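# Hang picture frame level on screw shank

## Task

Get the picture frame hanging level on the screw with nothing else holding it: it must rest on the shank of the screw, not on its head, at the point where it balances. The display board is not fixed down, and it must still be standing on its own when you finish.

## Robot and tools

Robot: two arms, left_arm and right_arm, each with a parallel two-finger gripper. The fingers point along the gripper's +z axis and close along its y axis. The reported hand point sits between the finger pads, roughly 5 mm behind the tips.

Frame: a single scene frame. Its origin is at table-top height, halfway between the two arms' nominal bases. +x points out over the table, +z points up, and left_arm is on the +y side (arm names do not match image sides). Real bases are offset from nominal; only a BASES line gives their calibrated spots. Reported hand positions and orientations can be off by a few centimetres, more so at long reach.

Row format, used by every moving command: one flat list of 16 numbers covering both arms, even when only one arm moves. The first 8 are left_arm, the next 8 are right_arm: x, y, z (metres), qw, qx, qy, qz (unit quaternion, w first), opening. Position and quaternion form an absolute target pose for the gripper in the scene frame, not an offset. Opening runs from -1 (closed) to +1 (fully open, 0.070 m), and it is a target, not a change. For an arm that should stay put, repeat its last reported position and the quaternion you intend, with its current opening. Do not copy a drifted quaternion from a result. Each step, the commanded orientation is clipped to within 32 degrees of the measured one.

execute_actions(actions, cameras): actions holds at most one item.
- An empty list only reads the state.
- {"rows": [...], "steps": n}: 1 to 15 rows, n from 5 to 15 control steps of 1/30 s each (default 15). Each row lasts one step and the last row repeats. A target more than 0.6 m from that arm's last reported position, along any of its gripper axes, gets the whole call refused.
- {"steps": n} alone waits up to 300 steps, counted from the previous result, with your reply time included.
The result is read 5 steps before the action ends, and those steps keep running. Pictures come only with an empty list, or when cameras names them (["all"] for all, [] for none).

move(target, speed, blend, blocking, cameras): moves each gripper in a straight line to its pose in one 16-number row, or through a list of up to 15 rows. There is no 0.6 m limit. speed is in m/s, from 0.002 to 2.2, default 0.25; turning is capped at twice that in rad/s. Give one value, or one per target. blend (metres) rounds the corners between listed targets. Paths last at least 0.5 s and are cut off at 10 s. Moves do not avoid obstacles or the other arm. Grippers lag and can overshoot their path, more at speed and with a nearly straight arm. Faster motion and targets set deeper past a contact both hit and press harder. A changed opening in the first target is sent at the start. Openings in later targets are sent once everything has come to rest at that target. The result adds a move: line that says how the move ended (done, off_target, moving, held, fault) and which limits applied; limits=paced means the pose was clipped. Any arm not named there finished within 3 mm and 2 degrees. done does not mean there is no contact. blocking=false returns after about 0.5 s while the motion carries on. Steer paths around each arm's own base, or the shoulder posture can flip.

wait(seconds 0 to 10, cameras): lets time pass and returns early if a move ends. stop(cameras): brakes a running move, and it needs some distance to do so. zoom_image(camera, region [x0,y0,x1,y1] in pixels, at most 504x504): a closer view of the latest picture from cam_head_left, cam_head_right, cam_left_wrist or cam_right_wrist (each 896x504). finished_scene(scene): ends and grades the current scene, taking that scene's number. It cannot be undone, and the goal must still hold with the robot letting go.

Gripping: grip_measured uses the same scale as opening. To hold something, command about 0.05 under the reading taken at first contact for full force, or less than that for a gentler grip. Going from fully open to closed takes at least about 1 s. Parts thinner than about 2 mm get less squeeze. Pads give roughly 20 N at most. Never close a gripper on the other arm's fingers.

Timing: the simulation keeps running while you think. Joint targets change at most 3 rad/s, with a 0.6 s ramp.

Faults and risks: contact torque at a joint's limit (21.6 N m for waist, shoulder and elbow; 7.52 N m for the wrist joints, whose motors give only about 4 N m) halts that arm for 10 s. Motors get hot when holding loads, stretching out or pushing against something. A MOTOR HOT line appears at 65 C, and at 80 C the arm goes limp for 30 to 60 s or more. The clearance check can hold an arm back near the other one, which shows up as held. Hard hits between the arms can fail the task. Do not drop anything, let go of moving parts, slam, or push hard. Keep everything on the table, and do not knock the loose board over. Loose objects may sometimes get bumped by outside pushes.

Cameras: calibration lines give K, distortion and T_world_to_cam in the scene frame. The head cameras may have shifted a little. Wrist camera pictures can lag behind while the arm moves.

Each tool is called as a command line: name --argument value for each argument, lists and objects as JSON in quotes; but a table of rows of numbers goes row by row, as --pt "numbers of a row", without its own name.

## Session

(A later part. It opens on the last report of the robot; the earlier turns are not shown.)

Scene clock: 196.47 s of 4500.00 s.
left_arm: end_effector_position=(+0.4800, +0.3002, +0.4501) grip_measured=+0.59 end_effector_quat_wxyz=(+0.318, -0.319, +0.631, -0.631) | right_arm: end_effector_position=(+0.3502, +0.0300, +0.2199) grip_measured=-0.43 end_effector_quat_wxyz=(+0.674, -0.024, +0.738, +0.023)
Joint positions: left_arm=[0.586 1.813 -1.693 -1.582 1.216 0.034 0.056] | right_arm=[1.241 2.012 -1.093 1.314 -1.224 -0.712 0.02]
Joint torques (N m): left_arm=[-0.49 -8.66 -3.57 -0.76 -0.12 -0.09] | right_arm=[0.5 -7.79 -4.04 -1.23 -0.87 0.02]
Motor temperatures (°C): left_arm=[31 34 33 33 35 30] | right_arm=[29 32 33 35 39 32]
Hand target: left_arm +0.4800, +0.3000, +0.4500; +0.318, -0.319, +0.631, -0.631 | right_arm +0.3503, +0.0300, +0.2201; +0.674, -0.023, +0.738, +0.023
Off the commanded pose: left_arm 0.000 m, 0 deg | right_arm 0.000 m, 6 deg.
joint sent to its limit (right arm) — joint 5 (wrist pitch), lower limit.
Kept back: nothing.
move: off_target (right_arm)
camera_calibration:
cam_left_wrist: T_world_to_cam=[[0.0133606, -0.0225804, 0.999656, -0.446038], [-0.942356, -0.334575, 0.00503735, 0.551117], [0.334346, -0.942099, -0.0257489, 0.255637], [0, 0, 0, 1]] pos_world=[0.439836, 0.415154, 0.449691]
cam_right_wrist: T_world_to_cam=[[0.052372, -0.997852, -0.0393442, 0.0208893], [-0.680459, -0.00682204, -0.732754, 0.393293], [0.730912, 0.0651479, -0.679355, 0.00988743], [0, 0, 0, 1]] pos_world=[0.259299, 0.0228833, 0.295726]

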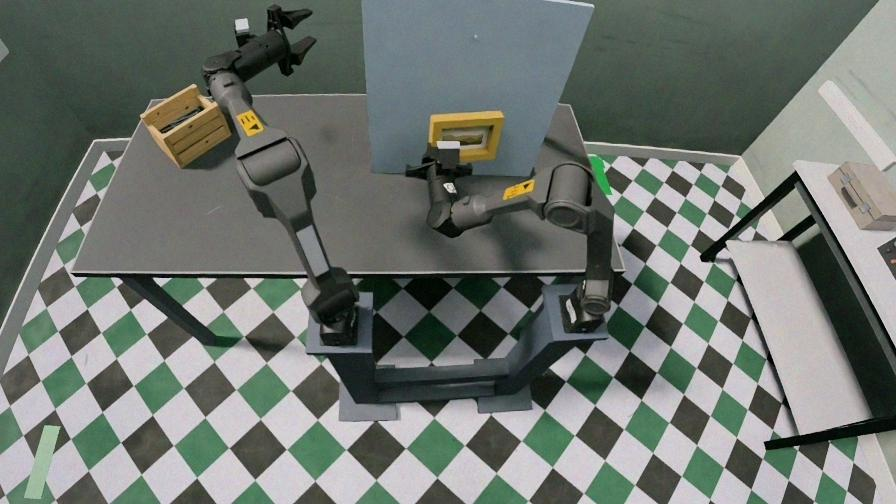

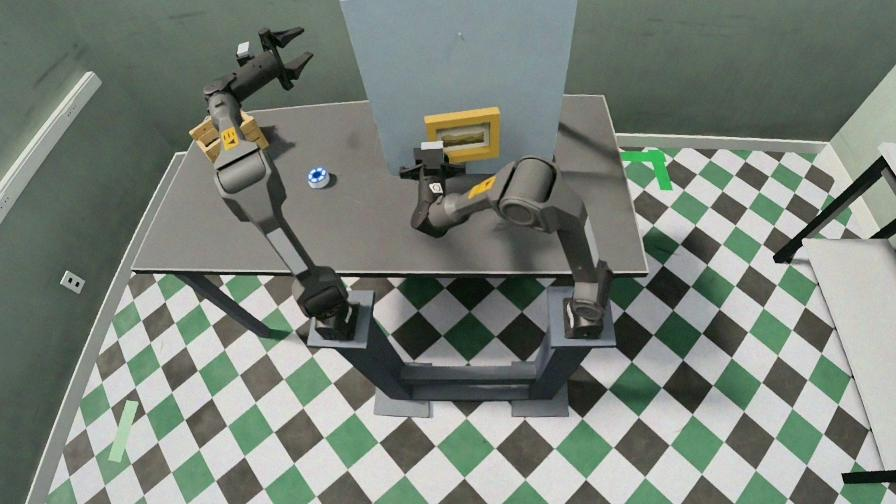

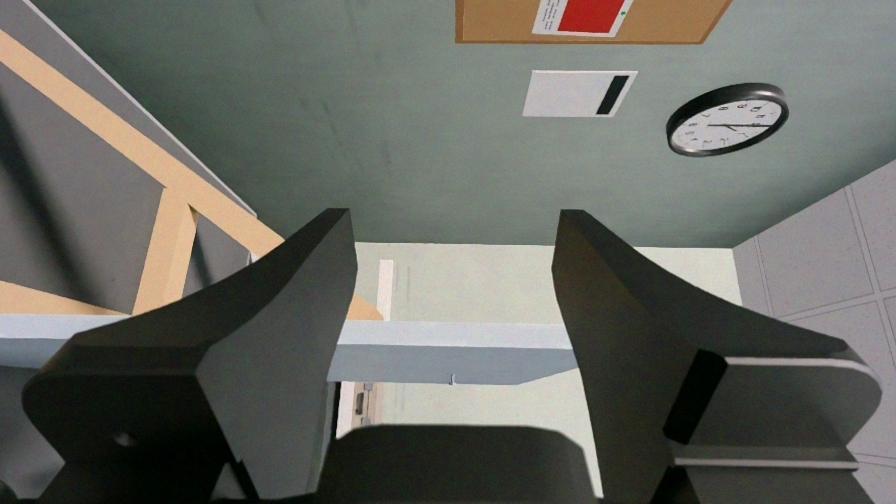

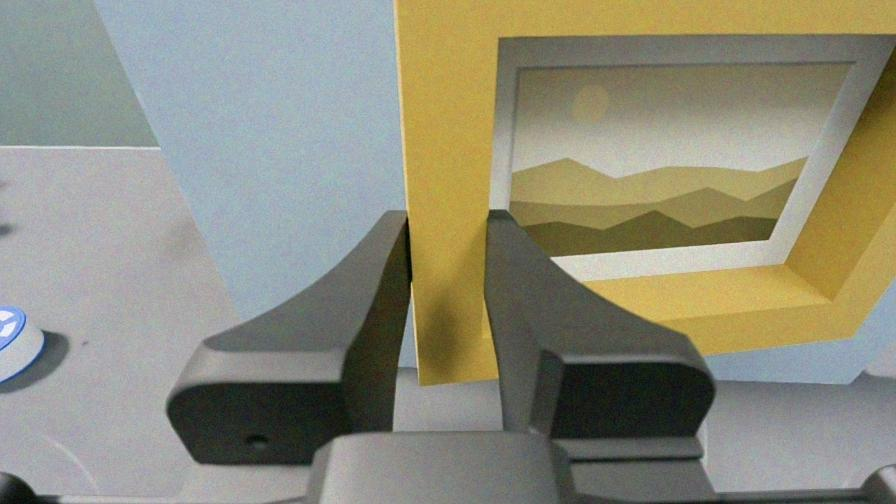

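move --pt "0.48 0.30 0.45 0.318 -0.319 0.631 -0.631 0.59 0.395 0.043 0.13 0.7071 0 0.7071 0 -0.50" --pt "0.48 0.30 0.45 0.318 -0.319 0.631 -0.631 0.59 0.405 0.043 0.085 0.7071 0 0.7071 0 -0.50" --speed '[0.2, 0.08]' --blend '[0.02,0]'

zoom_image --camera "cam_head_right" --region '[400, 100, 540, 220]'

Scene clock: 199.37 s of 4500.00 s.
left_arm: end_effector_position=(+0.4800, +0.3002, +0.4501) grip_measured=+0.59 end_effector_quat_wxyz=(+0.318, -0.319, +0.631, -0.631) | right_arm: end_effector_position=(+0.4052, +0.0430, +0.0841) grip_measured=-0.43 end_effector_quat_wxyz=(+0.661, -0.013, +0.750, +0.012)
Joint positions: left_arm=[0.586 1.813 -1.693 -1.582 1.216 0.034 0.056] | right_arm=[1.122 2.45 -1.289 1.173 -1.224 -0.458 0.02]
Joint torques (N m): left_arm=[-0.55 -8.52 -3.39 -0.76 -0.1 -0.09] | right_arm=[0.27 -11.63 -3.53 -0.84 -1.22 -0.38]
Motor temperatures (°C): left_arm=[31 34 33 33 35 30] | right_arm=[29 32 33 35 39 32]
Hand target: left_arm +0.4800, +0.3000, +0.4500; +0.318, -0.319, +0.631, -0.631 | right_arm +0.4052, +0.0431, +0.0851; +0.662, -0.012, +0.750, +0.012
Off the commanded pose: left_arm 0.000 m, 0 deg | right_arm 0.001 m, 7 deg.
joint sent to its limit (right arm) — joint 5 (wrist pitch), lower limit.
Kept back: nothing.
move: off_target (right_arm)
camera_calibration:
cam_left_wrist: T_world_to_cam=[[0.0133606, -0.0225804, 0.999656, -0.446038], [-0.942356, -0.334575, 0.00503735, 0.551117], [0.334346, -0.942099, -0.0257489, 0.255637], [0, 0, 0, 1]] pos_world=[0.439836, 0.415154, 0.449691]
cam_right_wrist: T_world_to_cam=[[0.0205635, -0.999052, -0.0383709, 0.0385272], [-0.705523, 0.0126926, -0.708573, 0.338631], [0.708389, 0.0416423, -0.704593, -0.11121], [0, 0, 0, 1]] pos_world=[0.3169, 0.0388237, 0.163065]

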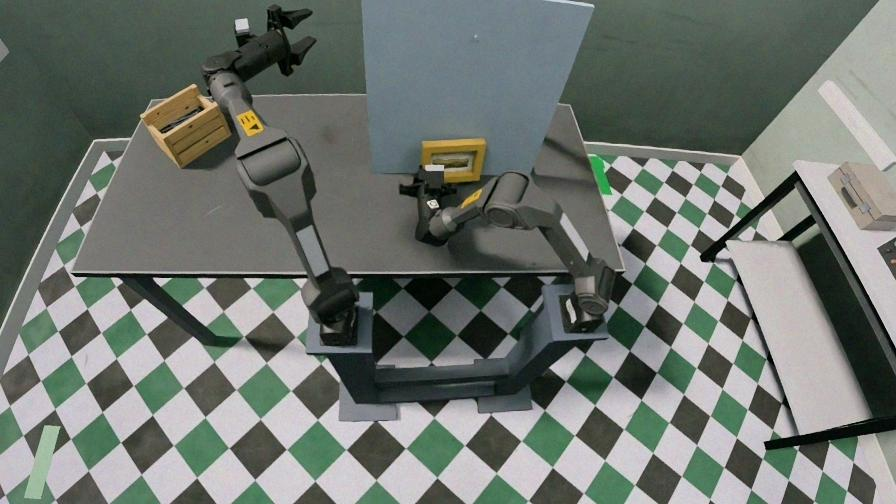

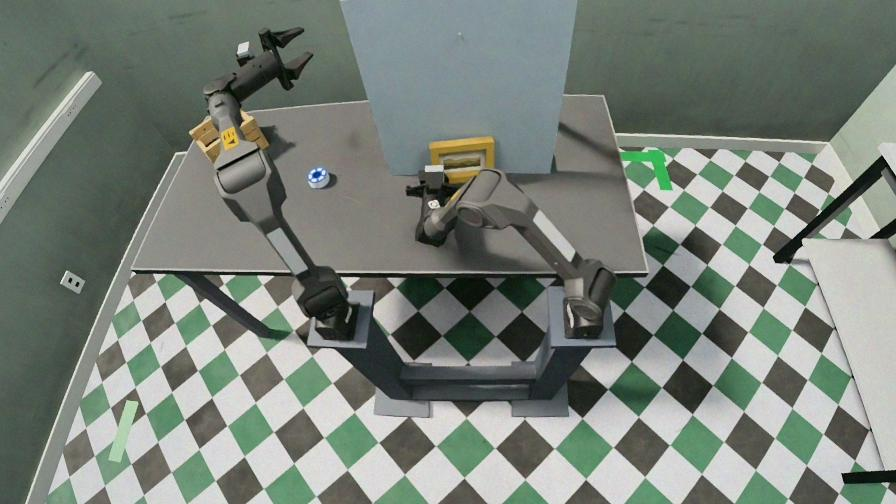

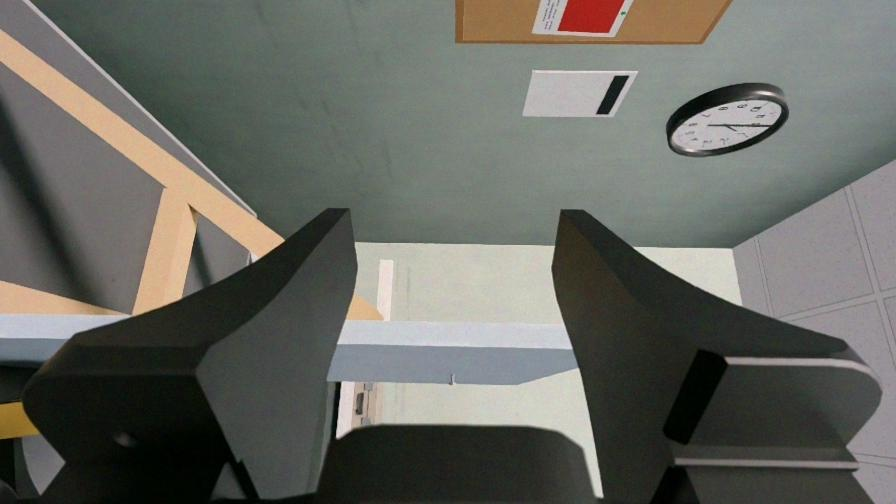

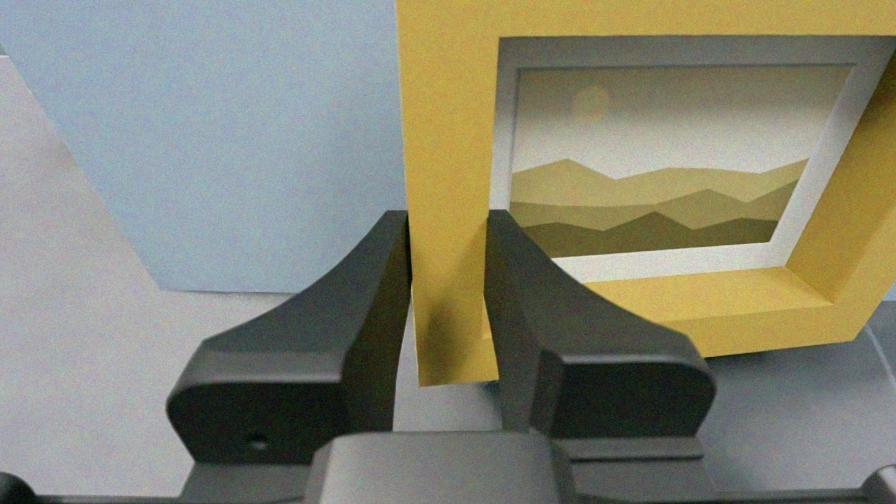

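Scaled by 3.600 from the camera's 896x504 image, which has a finer 1280x720 frame.

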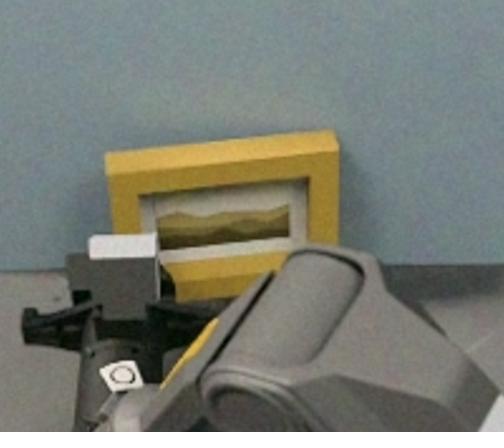

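move --pt "0.48 0.30 0.45 0.318 -0.319 0.631 -0.631 0.59 0.409 0.043 0.070 0.661 -0.013 0.750 0.012 -0.50" --speed 0.05 --cameras '["cam_right_wrist"]'

move --pt "0.48 0.30 0.45 0.318 -0.319 0.631 -0.631 0.59 0.410 0.043 0.064 0.661 -0.013 0.750 0.012 -0.50" --speed 0.02 --cameras '["cam_right_wrist","cam_head_right"]'

Scene clock: 200.47 s of 4500.00 s.
left_arm: end_effector_position=(+0.4800, +0.3002, +0.4501) grip_measured=+0.59 end_effector_quat_wxyz=(+0.318, -0.319, +0.631, -0.631) | right_arm: end_effector_position=(+0.4087, +0.0431, +0.0697) grip_measured=-0.43 end_effector_quat_wxyz=(+0.660, -0.014, +0.751, +0.012)
Joint positions: left_arm=[0.586 1.813 -1.693 -1.582 1.216 0.034 0.056] | right_arm=[1.114 2.493 -1.31 1.158 -1.225 -0.436 0.02]
Joint torques (N m): left_arm=[-0.51 -8.44 -3.37 -0.75 -0.08 -0.1] | right_arm=[-0.36 -10.99 -3.43 -0.91 -1.02 -0.11]
Motor temperatures (°C): left_arm=[31 34 33 33 35 30] | right_arm=[29 32 33 35 39 32]
Hand target: left_arm +0.4800, +0.3000, +0.4500; +0.318, -0.319, +0.631, -0.631 | right_arm +0.4091, +0.0430, +0.0700; +0.660, -0.013, +0.751, +0.012
Off the commanded pose: left_arm 0.000 m, 0 deg | right_arm 0.000 m, 0 deg.
joint read past its limit (right arm) — joint 5 (wrist pitch), lower limit.
joint sent to its limit (right arm) — joint 5 (wrist pitch), lower limit.
Kept back: nothing.
move: done
camera_calibration:
cam_right_wrist: T_world_to_cam=[[0.0214972, -0.999074, -0.0372782, 0.0374431], [-0.708304, 0.0110954, -0.70582, 0.331924], [0.70558, 0.0415775, -0.70741, -0.122581], [0, 0, 0, 1]] pos_world=[0.320789, 0.0388222, 0.148959]
Images, in order (width x height): cam_right_wrist 896x504.

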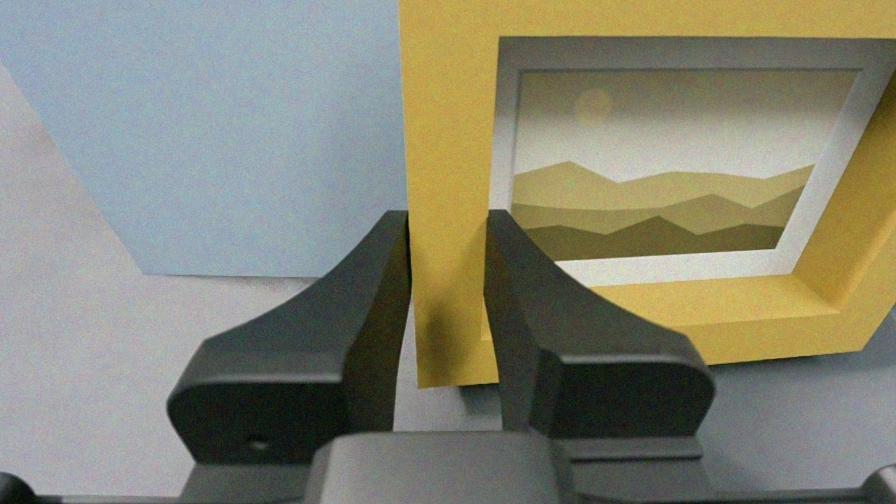

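Scene clock: 201.17 s of 4500.00 s.
left_arm: end_effector_position=(+0.4800, +0.3002, +0.4501) grip_measured=+0.59 end_effector_quat_wxyz=(+0.318, -0.319, +0.631, -0.631) | right_arm: end_effector_position=(+0.4098, +0.0432, +0.0640) grip_measured=-0.43 end_effector_quat_wxyz=(+0.659, -0.014, +0.752, +0.012)
Joint positions: left_arm=[0.586 1.813 -1.693 -1.582 1.216 0.034 0.056] | right_arm=[1.111 2.51 -1.318 1.154 -1.225 -0.428 0.02]
Joint torques (N m): left_arm=[-0.3 -8.4 -3.43 -0.77 -0.09 -0.11] | right_arm=[-0.52 -10.29 -3.44 -0.93 -1.05 -0.04]
Motor temperatures (°C): left_arm=[31 34 33 33 35 30] | right_arm=[29 32 33 35 39 32]
Hand target: left_arm +0.4800, +0.3000, +0.4500; +0.318, -0.319, +0.631, -0.631 | right_arm +0.4101, +0.0430, +0.0640; +0.659, -0.013, +0.752, +0.012
Off the commanded pose: left_arm 0.000 m, 0 deg | right_arm 0.000 m, 0 deg.
joint sent to its limit (right arm) — joint 5 (wrist pitch), lower limit.
Kept back: nothing.
move: done
camera_calibration:
cam_right_wrist: T_world_to_cam=[[0.0219143, -0.999061, -0.0373734, 0.0371957], [-0.709802, 0.0107781, -0.704318, 0.329233], [0.70406, 0.0419624, -0.7089, -0.126562], [0, 0, 0, 1]] pos_world=[0.321983, 0.0389232, 0.143555]
Images, in order (width x height): cam_head_right 896x504, cam_right_wrist 896x504.

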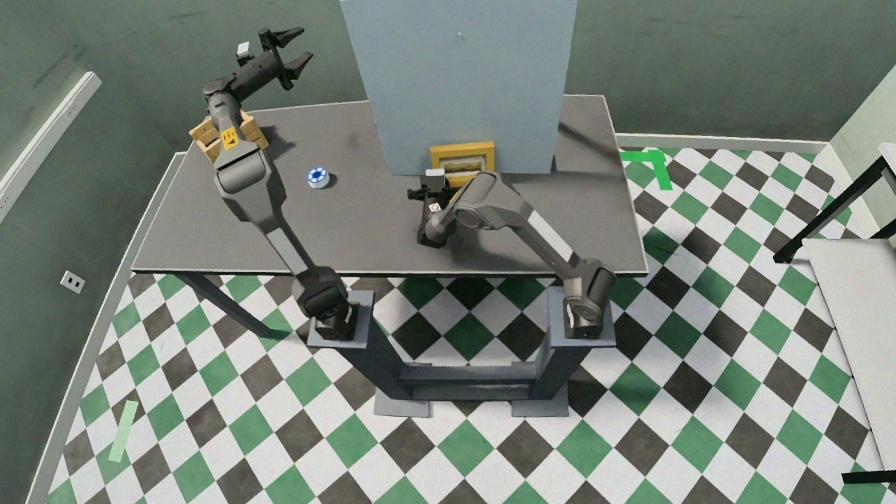

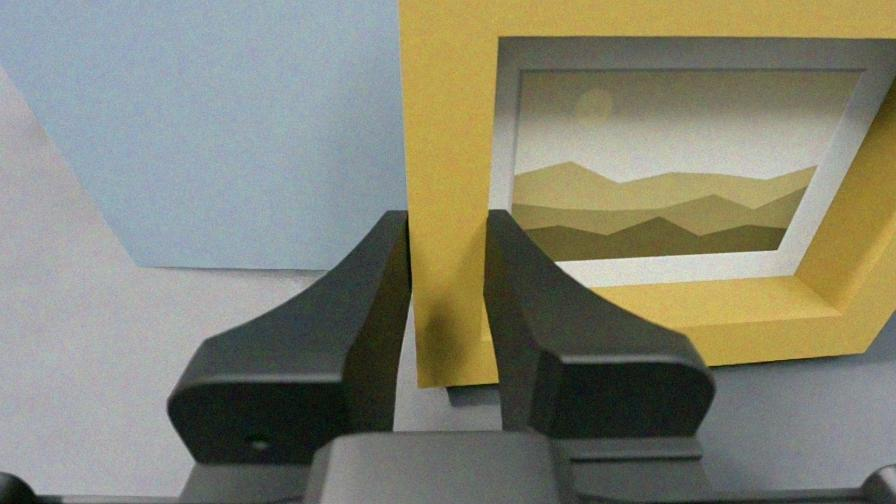

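move --pt "0.48 0.30 0.45 0.318 -0.319 0.631 -0.631 0.59 0.411 0.043 0.059 0.659 -0.013 0.752 0.012 -0.50" --speed 0.02 --cameras '["cam_right_wrist"]'

move --pt "0.48 0.30 0.45 0.318 -0.319 0.631 -0.631 0.59 0.411 0.043 0.056 0.659 -0.013 0.752 0.012 -0.50" --speed 0.02 --cameras '["cam_right_wrist"]'

Scene clock: 202.17 s of 4500.00 s.
left_arm: end_effector_position=(+0.4800, +0.3002, +0.4501) grip_measured=+0.59 end_effector_quat_wxyz=(+0.318, -0.319, +0.631, -0.631) | right_arm: end_effector_position=(+0.4111, +0.0431, +0.0595) grip_measured=-0.44 end_effector_quat_wxyz=(+0.658, -0.013, +0.753, +0.012)
Joint positions: left_arm=[0.586 1.813 -1.693 -1.582 1.216 0.034 0.056] | right_arm=[1.108 2.524 -1.327 1.151 -1.225 -0.422 0.02]
Joint torques (N m): left_arm=[-0.47 -8.56 -3.44 -0.78 -0.08 -0.05] | right_arm=[-0.52 -9.65 -3.34 -0.76 -1.06 0.23]
Motor temperatures (°C): left_arm=[31 34 33 33 35 30] | right_arm=[29 32 33 35 39 32]
Hand target: left_arm +0.4800, +0.3000, +0.4500; +0.318, -0.319, +0.631, -0.631 | right_arm +0.4111, +0.0430, +0.0590; +0.658, -0.013, +0.753, +0.012
Off the commanded pose: left_arm 0.000 m, 0 deg | right_arm 0.000 m, 0 deg.
joint sent to its limit (right arm) — joint 5 (wrist pitch), lower limit.
Kept back: nothing.
move: done
camera_calibration:
cam_right_wrist: T_world_to_cam=[[0.0209563, -0.99906, -0.037937, 0.037385], [-0.710909, 0.0117898, -0.703185, 0.327213], [0.702972, 0.0417059, -0.709994, -0.130223], [0, 0, 0, 1]] pos_world=[0.323378, 0.0389232, 0.139053]
Images, in order (width x height): cam_right_wrist 896x504.

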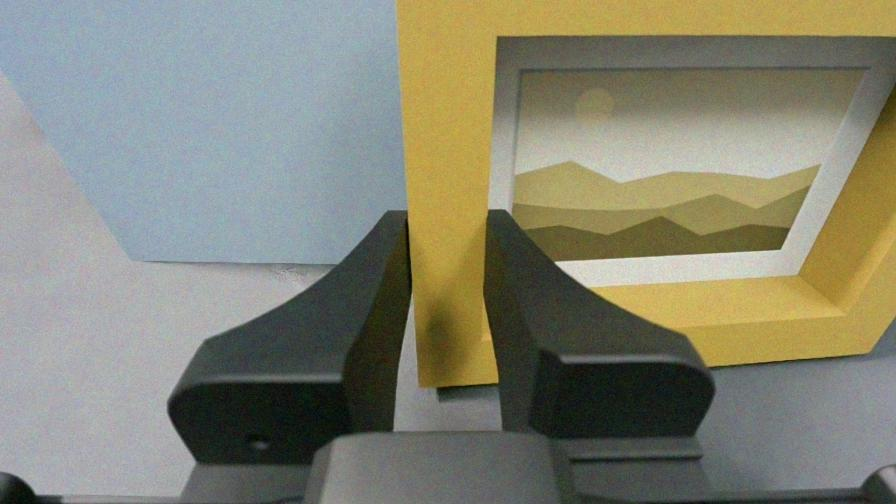

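Scene clock: 202.87 s of 4500.00 s.
left_arm: end_effector_position=(+0.4800, +0.3002, +0.4501) grip_measured=+0.59 end_effector_quat_wxyz=(+0.318, -0.319, +0.631, -0.631) | right_arm: end_effector_position=(+0.4110, +0.0435, +0.0566) grip_measured=-0.44 end_effector_quat_wxyz=(+0.658, -0.014, +0.753, +0.013)
Joint positions: left_arm=[0.586 1.813 -1.693 -1.582 1.216 0.034 0.056] | right_arm=[1.108 2.531 -1.33 1.148 -1.225 -0.417 0.02]
Joint torques (N m): left_arm=[-0.54 -8.43 -3.49 -0.78 -0.09 -0.1] | right_arm=[-1.08 -8.51 -2.87 -0.03 -0.75 0.56]
Motor temperatures (°C): left_arm=[31 34 33 33 35 30] | right_arm=[29 32 33 35 39 32]
Hand target: left_arm +0.4800, +0.3000, +0.4500; +0.318, -0.319, +0.631, -0.631 | right_arm +0.4111, +0.0430, +0.0560; +0.657, -0.013, +0.753, +0.012
Off the commanded pose: left_arm 0.000 m, 0 deg | right_arm 0.001 m, 0 deg.
joint read past its limit (right arm) — joint 5 (wrist pitch), lower limit.
joint sent to its limit (right arm) — joint 5 (wrist pitch), lower limit.
Kept back: nothing.
move: done
camera_calibration:
cam_right_wrist: T_world_to_cam=[[0.0226749, -0.999021, -0.0379729, 0.036933], [-0.711895, 0.010533, -0.702206, 0.325543], [0.701919, 0.0429552, -0.71096, -0.131724], [0, 0, 0, 1]] pos_world=[0.323375, 0.0391261, 0.13635]
Images, in order (width x height): cam_right_wrist 896x504.

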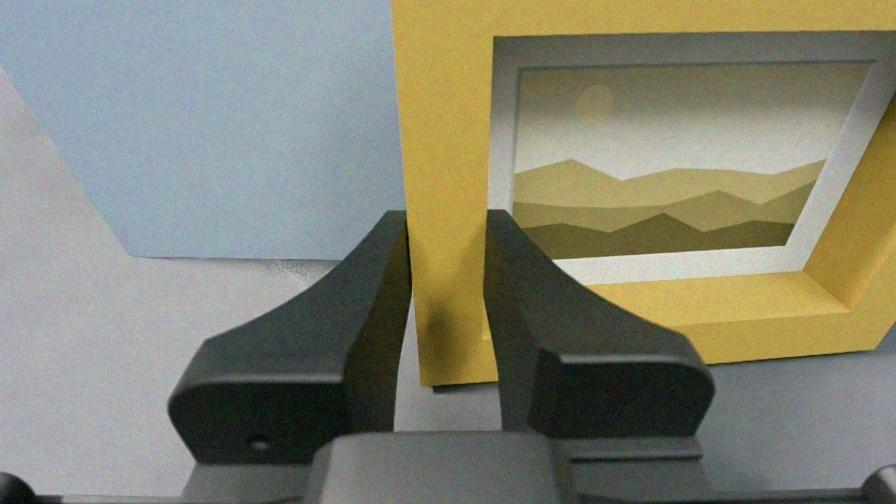

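move --pt "0.48 0.30 0.45 0.318 -0.319 0.631 -0.631 0.59 0.411 0.043 0.0548 0.658 -0.013 0.753 0.012 -0.50" --speed 0.02 --cameras '[]'

execute_actions --actions '[{"rows": [[0.48,0.30,0.45,0.318,-0.319,0.631,-0.631,0.59,0.411,0.043,0.0555,0.658,-0.013,0.753,0.012,-0.47],[0.48,0.30,0.45,0.318,-0.319,0.631,-0.631,0.59,0.411,0.043,0.0555,0.658,-0.013,0.753,0.012,-0.46],[0.48,0.30,0.45,0.318,-0.319,0.631,-0.631,0.59,0.411,0.043,0.0555,0.658,-0.013,0.753,0.012,-0.45],[0.48,0.30,0.45,0.318,-0.319,0.631,-0.631,0.59,0.411,0.043,0.0555,0.658,-0.013,0.753,0.012,-0.445],[0.48,0.30,0.45,0.318,-0.319,0.631,-0.631,0.59,0.411,0.043,0.0555,0.658,-0.013,0.753,0.012,-0.44],[0.48,0.30,0.45,0.318,-0.319,0.631,-0.631,0.59,0.411,0.043,0.0555,0.658,-0.013,0.753,0.012,-0.43],[0.48,0.30,0.45,0.318,-0.319,0.631,-0.631,0.59,0.411,0.043,0.0555,0.658,-0.013,0.753,0.012,-0.42],[0.48,0.30,0.45,0.318,-0.319,0.631,-0.631,0.59,0.411,0.043,0.0555,0.658,-0.013,0.753,0.012,-0.41],[0.48,0.30,0.45,0.318,-0.319,0.631,-0.631,0.59,0.411,0.043,0.0555,0.658,-0.013,0.753,0.012,-0.40],[0.48,0.30,0.45,0.318,-0.319,0.631,-0.631,0.59,0.411,0.043,0.0555,0.658,-0.013,0.753,0.012,-0.38],[0.48,0.30,0.45,0.318,-0.319,0.631,-0.631,0.59,0.411,0.043,0.0555,0.658,-0.013,0.753,0.012,-0.35]], "steps": 15}]' --cameras '[]'

move --pt "0.48 0.30 0.45 0.318 -0.319 0.631 -0.631 0.59 0.411 0.043 0.057 0.658 -0.013 0.753 0.012 0.0" --speed 0.02 --cameras '["cam_right_wrist","cam_head_left"]'

Scene clock: 204.30 s of 4500.00 s.
left_arm: end_effector_position=(+0.4800, +0.3002, +0.4501) grip_measured=+0.59 end_effector_quat_wxyz=(+0.318, -0.319, +0.631, -0.631) | right_arm: end_effector_position=(+0.4111, +0.0434, +0.0557) grip_measured=-0.44 end_effector_quat_wxyz=(+0.657, -0.013, +0.753, +0.013)
Joint positions: left_arm=[0.586 1.813 -1.693 -1.582 1.216 0.034 0.056] | right_arm=[1.108 2.534 -1.332 1.149 -1.225 -0.415 0.02]
Joint torques (N m): left_arm=[-0.4 -8.43 -3.53 -0.79 -0.08 -0.09] | right_arm=[-0.25 -5.16 -2.21 0.13 -0.36 0.52]
Motor temperatures (°C): left_arm=[31 34 33 33 35 30] | right_arm=[29 32 33 35 39 32]
Hand target: left_arm +0.4800, +0.3000, +0.4500; +0.318, -0.319, +0.631, -0.631 | right_arm +0.4111, +0.0430, +0.0548; +0.657, -0.013, +0.754, +0.012
Off the commanded pose: left_arm 0.000 m, 0 deg | right_arm 0.001 m, 0 deg.
joint read past its limit (right arm) — joint 5 (wrist pitch), lower limit.
joint sent to its limit (right arm) — joint 5 (wrist pitch), lower limit.
Kept back: nothing.
move: done
No camera images: "cameras" was empty.

Scene clock: 204.63 s of 4500.00 s.
left_arm: end_effector_position=(+0.4800, +0.3002, +0.4501) grip_measured=+0.59 end_effector_quat_wxyz=(+0.318, -0.319, +0.631, -0.631) | right_arm: end_effector_position=(+0.4107, +0.0426, +0.0536) grip_measured=-0.38 end_effector_quat_wxyz=(+0.656, -0.013, +0.755, +0.011)
Joint positions: left_arm=[0.586 1.813 -1.693 -1.582 1.216 0.034 0.056] | right_arm=[1.108 2.536 -1.331 1.152 -1.222 -0.415 0.022]
Joint torques (N m): left_arm=[-0.54 -8.46 -3.5 -0.78 -0.11 -0.07] | right_arm=[0.15 -9.39 -2.05 -0.45 -0.74 -0.08]
Motor temperatures (°C): left_arm=[31 34 33 33 35 30] | right_arm=[29 32 33 35 39 32]
joint sent to its limit (right arm) — joint 5 (wrist pitch), lower limit.
Steps of this call (1-10: this action's first 10). Readings (end_effector_position of left_arm | right_arm):
1: (+0.4800, +0.3002, +0.4501) | (+0.4111, +0.0434, +0.0557)
2: (+0.4800, +0.3002, +0.4501) | (+0.4110, +0.0433, +0.0556)
4: (+0.4800, +0.3002, +0.4501) | (+0.4110, +0.0433, +0.0556)
8: (+0.4800, +0.3002, +0.4501) | (+0.4109, +0.0429, +0.0542)
10: the state above
No camera images: "cameras" was empty.

Scene clock: 205.57 s of 4500.00 s.
left_arm: end_effector_position=(+0.4800, +0.3002, +0.4501) grip_measured=+0.59 end_effector_quat_wxyz=(+0.318, -0.319, +0.631, -0.631) | right_arm: end_effector_position=(+0.4110, +0.0430, +0.0569) grip_measured=+0.00 end_effector_quat_wxyz=(+0.657, -0.013, +0.753, +0.012)
Joint positions: left_arm=[0.586 1.813 -1.693 -1.582 1.216 0.034 0.056] | right_arm=[1.108 2.53 -1.33 1.151 -1.224 -0.418 0.035]
Joint torques (N m): left_arm=[-0.61 -8.4 -3.42 -0.8 -0.1 -0.07] | right_arm=[0.72 -10.65 -2.05 -0.47 -0.85 -0.13]
Motor temperatures (°C): left_arm=[31 34 33 33 35 30] | right_arm=[29 32 33 35 39 32]
Hand target: left_arm +0.4800, +0.3000, +0.4500; +0.318, -0.319, +0.631, -0.631 | right_arm +0.4110, +0.0430, +0.0570; +0.657, -0.013, +0.753, +0.012
Off your previous action's commanded pose at its last step (step 5 of this call): left_arm 0.000 m, 0 deg | right_arm 0.002 m, 0 deg.
Off the commanded pose: left_arm 0.000 m, 0 deg | right_arm 0.000 m, 0 deg.
joint sent to its limit (right arm) — joint 5 (wrist pitch), lower limit.
Kept back: nothing.
move: done
camera_calibration:
cam_right_wrist: T_world_to_cam=[[0.0201849, -0.999046, -0.0387142, 0.0375481], [-0.712515, 0.0127898, -0.701541, 0.325846], [0.701367, 0.041745, -0.711577, -0.131257], [0, 0, 0, 1]] pos_world=[0.323472, 0.0388241, 0.136649]
Images, in order (width x height): cam_head_left 896x504, cam_right_wrist 896x504.

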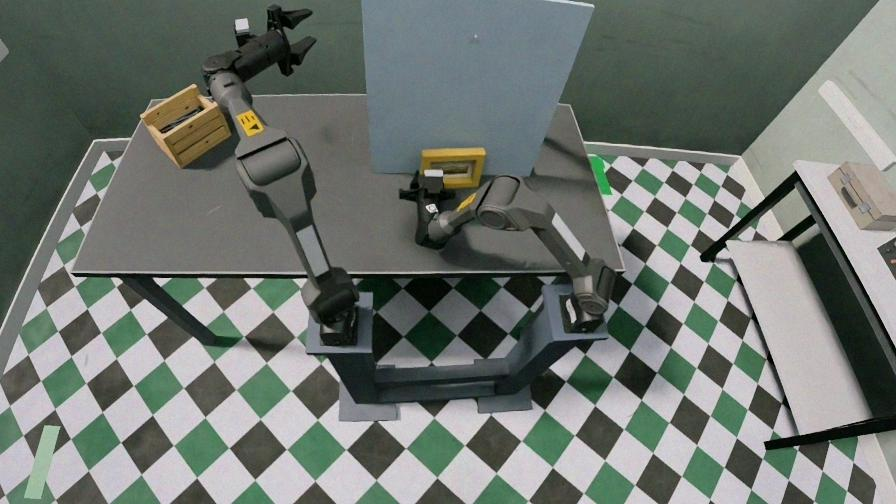

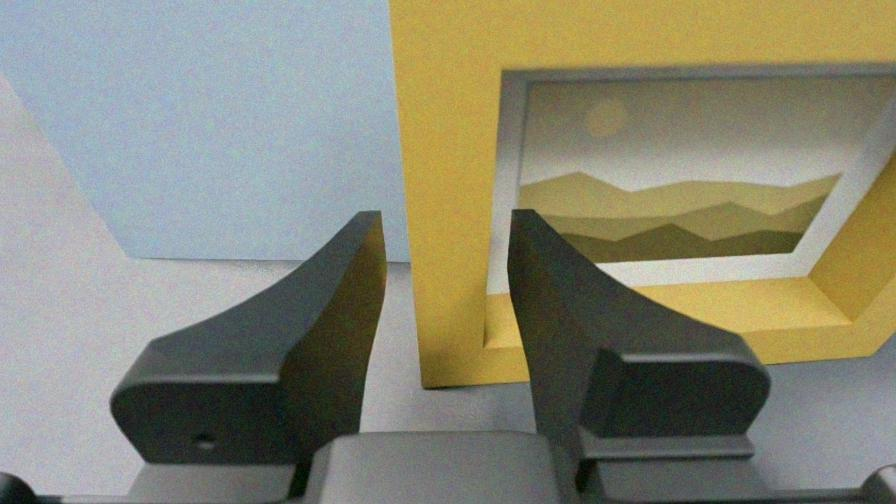

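move --pt "0.48 0.30 0.45 0.318 -0.319 0.631 -0.631 0.59 0.36 0.043 0.065 0.658 -0.013 0.753 0.012 0.3" --pt "0.48 0.30 0.45 0.318 -0.319 0.631 -0.631 0.59 0.34 0.02 0.14 0.6 0.35 0.6 0.35 0.8" --pt "0.48 0.30 0.45 0.318 -0.319 0.631 -0.631 0.59 0.375 -0.03 0.125 0.5 0.5 0.5 0.5 0.8" --speed 0.2 --blend '[0.01,0.03,0]' --cameras '["cam_right_wrist","cam_head_left"]'

Scene clock: 212.10 s of 4500.00 s.
left_arm: end_effector_position=(+0.4800, +0.3002, +0.4501) grip_measured=+0.59 end_effector_quat_wxyz=(+0.318, -0.319, +0.631, -0.631) | right_arm: end_effector_position=(+0.3753, -0.0302, +0.1251) grip_measured=+0.80 end_effector_quat_wxyz=(+0.449, +0.532, +0.547, +0.465)
Joint positions: left_arm=[0.586 1.813 -1.693 -1.582 1.216 0.034 0.056] | right_arm=[1.098 2.158 -0.889 1.135 -1.224 1.219 0.063]
Joint torques (N m): left_arm=[-0.39 -8.49 -3.29 -0.83 -0.08 -0.08] | right_arm=[0.71 -6.82 -2.08 -0.45 -0.64 -0.21]
Motor temperatures (°C): left_arm=[31 34 33 33 35 30] | right_arm=[29 32 33 35 39 32]
Hand target: left_arm +0.4800, +0.3000, +0.4500; +0.318, -0.319, +0.631, -0.631 | right_arm +0.3752, -0.0299, +0.1252; +0.449, +0.532, +0.547, +0.465
Off the commanded pose: left_arm 0.000 m, 0 deg | right_arm 0.000 m, 10 deg.
joint sent to its limit (right arm) — joint 5 (wrist pitch), lower limit.
Kept back: nothing.
move: off_target (right_arm); blend cut to 0 m at target 2; target 2's new opening was sent with right_arm's hand 0.000 m and 11 deg from that target
camera_calibration:
cam_right_wrist: T_world_to_cam=[[-0.174908, 0.0373464, -0.983876, 0.190464], [-0.619189, 0.772768, 0.139409, 0.231982], [0.765514, 0.633589, -0.112038, -0.135798], [0, 0, 0, 1]] pos_world=[0.280909, -0.100341, 0.139838]
Images, in order (width x height): cam_head_left 896x504, cam_right_wrist 896x504.

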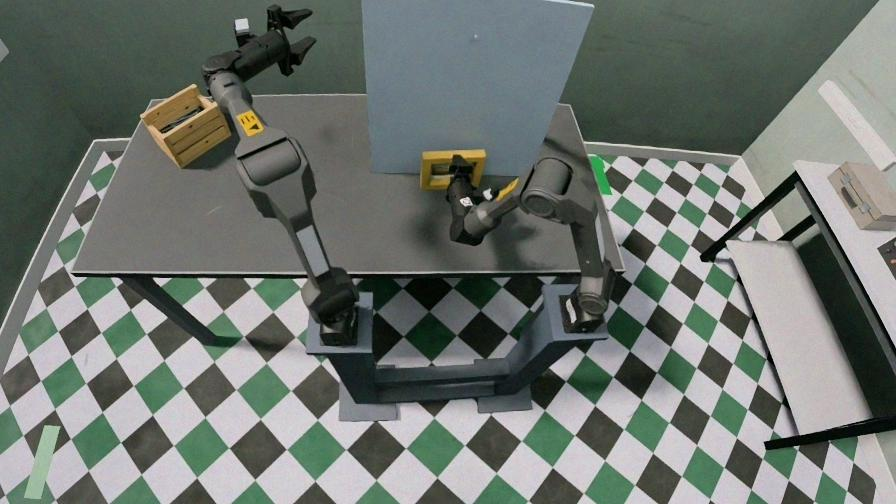

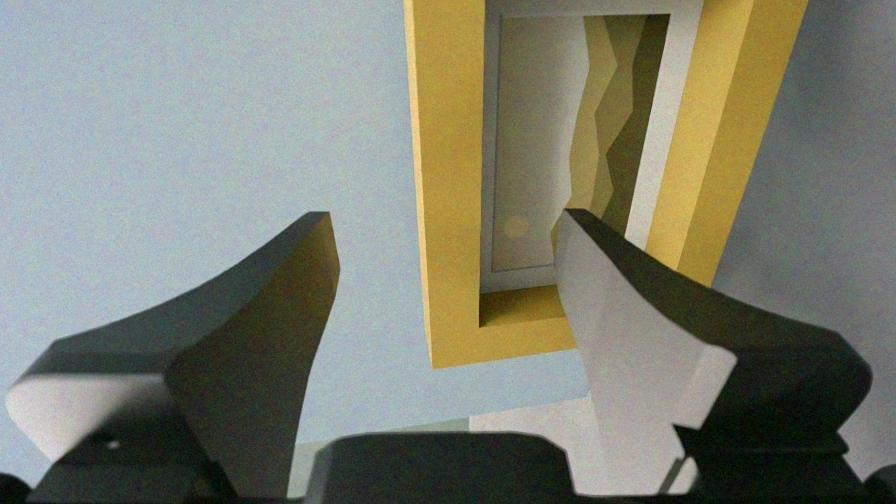

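move --target '[0.48, 0.30, 0.45, 0.318, -0.319, 0.631, -0.631, 0.59, 0.3935, -0.0300, 0.1205, 0.449, 0.532, 0.547, 0.465, 0.8]' --speed 0.06 --cameras '["cam_right_wrist"]'

Scene clock: 213.47 s of 4500.00 s.
left_arm: end_effector_position=(+0.4800, +0.3002, +0.4501) grip_measured=+0.59 end_effector_quat_wxyz=(+0.318, -0.319, +0.631, -0.631) | right_arm: end_effector_position=(+0.3938, -0.0300, +0.1205) grip_measured=+0.80 end_effector_quat_wxyz=(+0.449, +0.532, +0.547, +0.465)
Joint positions: left_arm=[0.586 1.813 -1.693 -1.582 1.216 0.034 0.056] | right_arm=[1.046 2.189 -0.932 1.087 -1.201 1.217 0.063]
Joint torques (N m): left_arm=[-0.38 -8.5 -3.41 -0.82 -0.07 -0.06] | right_arm=[0.75 -7.66 -2.46 -0.35 -0.76 -0.2]
Motor temperatures (°C): left_arm=[31 34 33 33 35 30] | right_arm=[29 32 33 35 39 32]
Hand target: left_arm +0.4800, +0.3000, +0.4500; +0.318, -0.319, +0.631, -0.631 | right_arm +0.3935, -0.0300, +0.1205; +0.449, +0.532, +0.547, +0.465
Off the commanded pose: left_arm 0.000 m, 0 deg | right_arm 0.000 m, 0 deg.
Kept back: nothing.
move: done
camera_calibration:
cam_right_wrist: T_world_to_cam=[[-0.175106, 0.0370666, -0.983852, 0.189313], [-0.619882, 0.77221, 0.13942, 0.244196], [0.764908, 0.634286, -0.112242, -0.150324], [0, 0, 0, 1]] pos_world=[0.299507, -0.100239, 0.135337]
Images, in order (width x height): cam_right_wrist 896x504.

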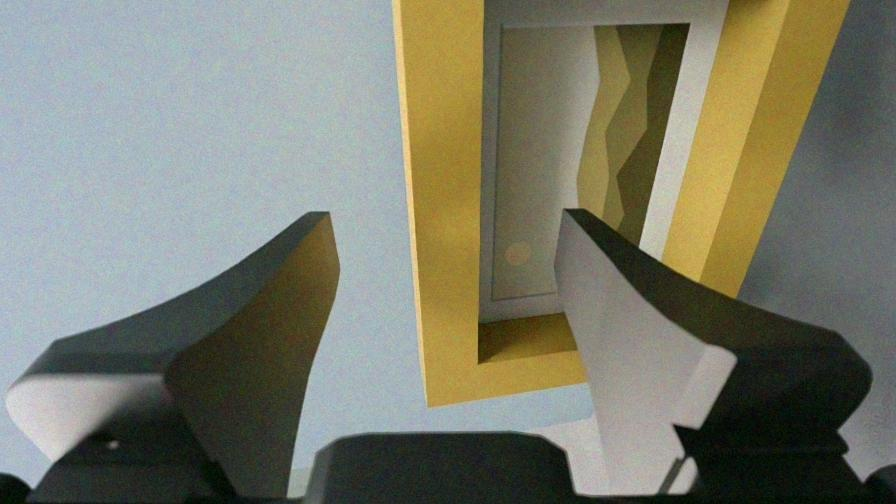

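move --target '[0.48, 0.30, 0.45, 0.318, -0.319, 0.631, -0.631, 0.59, 0.4003, -0.0285, 0.1195, 0.449, 0.532, 0.547, 0.465, 0.8]' --speed 0.04 --cameras '["cam_right_wrist"]'

move --target '[0.48, 0.30, 0.45, 0.318, -0.319, 0.631, -0.631, 0.59, 0.4003, -0.0285, 0.1195, 0.449, 0.532, 0.547, 0.465, -0.25]' --speed 0.04 --cameras '["cam_right_wrist"]'

Scene clock: 214.40 s of 4500.00 s.
left_arm: end_effector_position=(+0.4800, +0.3002, +0.4501) grip_measured=+0.59 end_effector_quat_wxyz=(+0.318, -0.319, +0.631, -0.631) | right_arm: end_effector_position=(+0.4002, -0.0283, +0.1195) grip_measured=+0.80 end_effector_quat_wxyz=(+0.449, +0.532, +0.547, +0.465)
Joint positions: left_arm=[0.586 1.813 -1.693 -1.582 1.216 0.034 0.056] | right_arm=[1.032 2.201 -0.954 1.076 -1.19 1.21 0.063]
Joint torques (N m): left_arm=[-0.42 -8.44 -3.52 -0.84 -0.05 -0.05] | right_arm=[-0.06 -7.23 -2.81 -0.48 -0.68 -0.16]
Motor temperatures (°C): left_arm=[31 34 33 33 35 30] | right_arm=[29 32 33 35 39 32]
Hand target: left_arm +0.4800, +0.3000, +0.4500; +0.318, -0.319, +0.631, -0.631 | right_arm +0.4003, -0.0285, +0.1195; +0.449, +0.532, +0.547, +0.465
Off the commanded pose: left_arm 0.000 m, 0 deg | right_arm 0.000 m, 0 deg.
Kept back: nothing.
move: done
camera_calibration:
cam_right_wrist: T_world_to_cam=[[-0.175079, 0.036748, -0.983868, 0.189352], [-0.620361, 0.771861, 0.139222, 0.247204], [0.764526, 0.634728, -0.11234, -0.156173], [0, 0, 0, 1]] pos_world=[0.305905, -0.098638, 0.134337]
Images, in order (width x height): cam_right_wrist 896x504.

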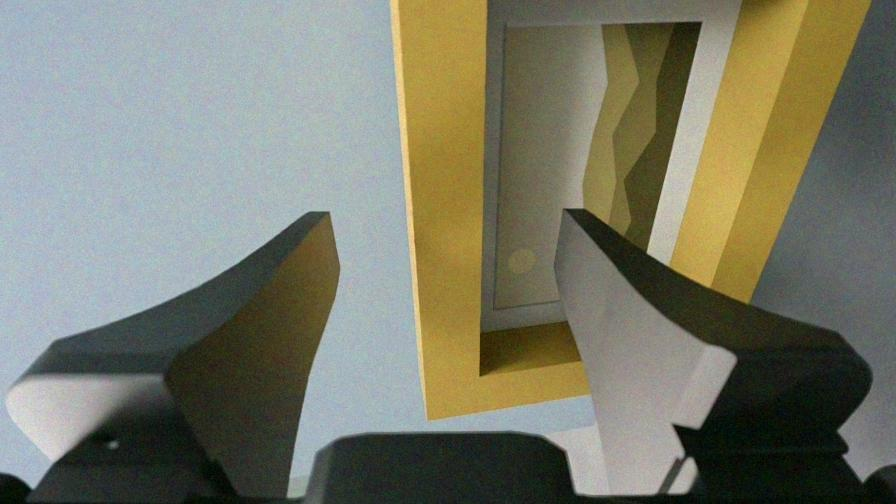

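Scene clock: 215.13 s of 4500.00 s.
left_arm: end_effector_position=(+0.4800, +0.3002, +0.4501) grip_measured=+0.59 end_effector_quat_wxyz=(+0.318, -0.319, +0.631, -0.631) | right_arm: end_effector_position=(+0.4002, -0.0283, +0.1195) grip_measured=-0.25 end_effector_quat_wxyz=(+0.449, +0.532, +0.547, +0.465)
Joint positions: left_arm=[0.586 1.813 -1.693 -1.582 1.216 0.034 0.056] | right_arm=[1.032 2.201 -0.954 1.076 -1.19 1.21 0.026]
Joint torques (N m): left_arm=[-0.43 -8.63 -3.34 -0.81 -0.06 -0.06] | right_arm=[0.7 -7.46 -2.37 -0.37 -0.76 -0.07]
Motor temperatures (°C): left_arm=[31 34 33 33 35 30] | right_arm=[29 32 33 35 39 32]
Hand target: left_arm +0.4800, +0.3000, +0.4500; +0.318, -0.319, +0.631, -0.631 | right_arm +0.4003, -0.0285, +0.1195; +0.449, +0.532, +0.547, +0.465
Off the commanded pose: left_arm 0.000 m, 0 deg | right_arm 0.000 m, 0 deg.
Kept back: nothing.
move: done
camera_calibration:
cam_right_wrist: T_world_to_cam=[[-0.175079, 0.036748, -0.983868, 0.189352], [-0.620361, 0.771861, 0.139222, 0.247204], [0.764526, 0.634728, -0.11234, -0.156173], [0, 0, 0, 1]] pos_world=[0.305905, -0.098638, 0.134337]
Images, in order (width x height): cam_right_wrist 896x504.

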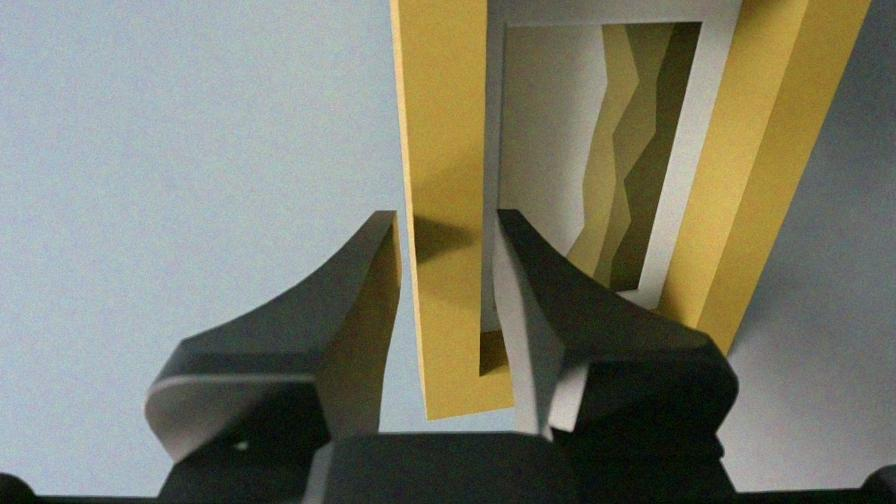

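move --target '[0.48, 0.30, 0.45, 0.318, -0.319, 0.631, -0.631, 0.59, 0.4003, -0.0285, 0.1325, 0.449, 0.532, 0.547, 0.465, -0.25]' --speed 0.02 --cameras '["cam_right_wrist","cam_head_left","cam_head_right"]'

zoom_image --camera "cam_head_left" --region '[400, 130, 500, 210]'

Scene clock: 216.27 s of 4500.00 s.
left_arm: end_effector_position=(+0.4800, +0.3002, +0.4501) grip_measured=+0.59 end_effector_quat_wxyz=(+0.318, -0.319, +0.631, -0.631) | right_arm: end_effector_position=(+0.4002, -0.0283, +0.1326) grip_measured=-0.25 end_effector_quat_wxyz=(+0.449, +0.532, +0.547, +0.465)
Joint positions: left_arm=[0.586 1.813 -1.693 -1.582 1.216 0.034 0.056] | right_arm=[1.032 2.159 -0.952 1.09 -1.172 1.171 0.026]
Joint torques (N m): left_arm=[-0.46 -8.45 -3.28 -0.85 -0.05 -0.04] | right_arm=[0.71 -7.99 -2.33 -0.46 -0.67 -0.01]
Motor temperatures (°C): left_arm=[31 34 33 33 35 30] | right_arm=[29 32 33 35 39 32]
Hand target: left_arm +0.4800, +0.3000, +0.4500; +0.318, -0.319, +0.631, -0.631 | right_arm +0.4003, -0.0285, +0.1325; +0.449, +0.532, +0.547, +0.465
Off the commanded pose: left_arm 0.000 m, 0 deg | right_arm 0.000 m, 0 deg.
Kept back: nothing.
move: done
camera_calibration:
cam_right_wrist: T_world_to_cam=[[-0.174875, 0.0362713, -0.983922, 0.202138], [-0.620548, 0.771797, 0.138743, 0.245501], [0.764421, 0.634834, -0.11246, -0.154641], [0, 0, 0, 1]] pos_world=[0.305905, -0.0986378, 0.147436]
Images, in order (width x height): cam_head_left 896x504, cam_head_right 896x504, cam_right_wrist 896x504.

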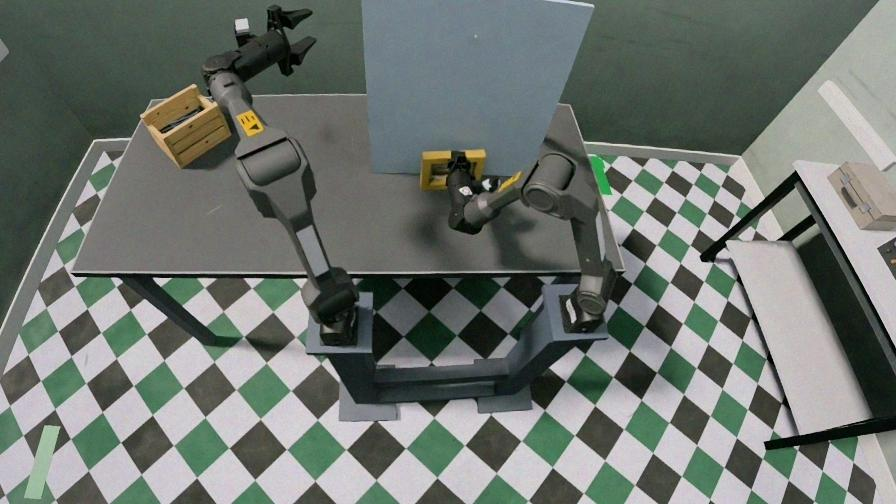

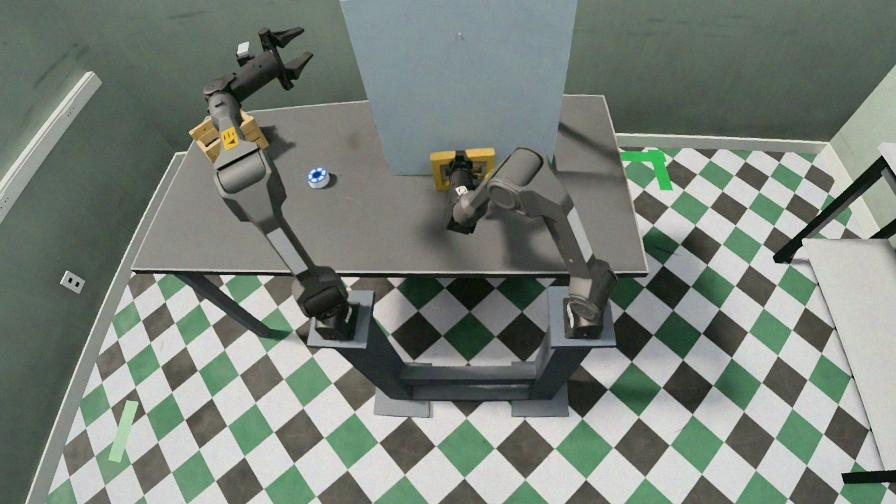

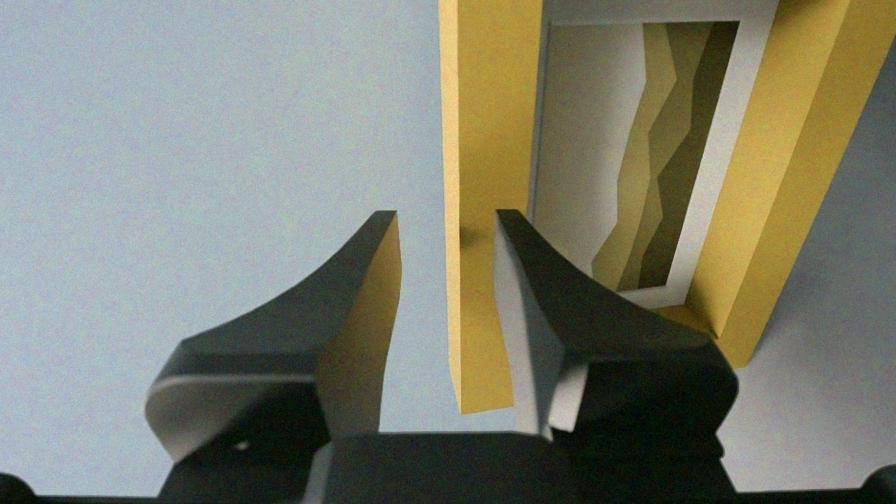

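Scaled by 5.040 from the camera's 896x504 image, which has a finer 1280x720 frame.

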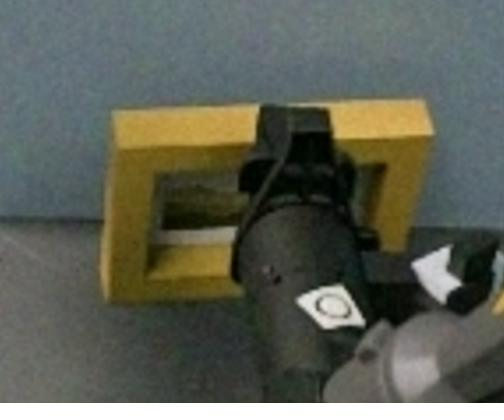

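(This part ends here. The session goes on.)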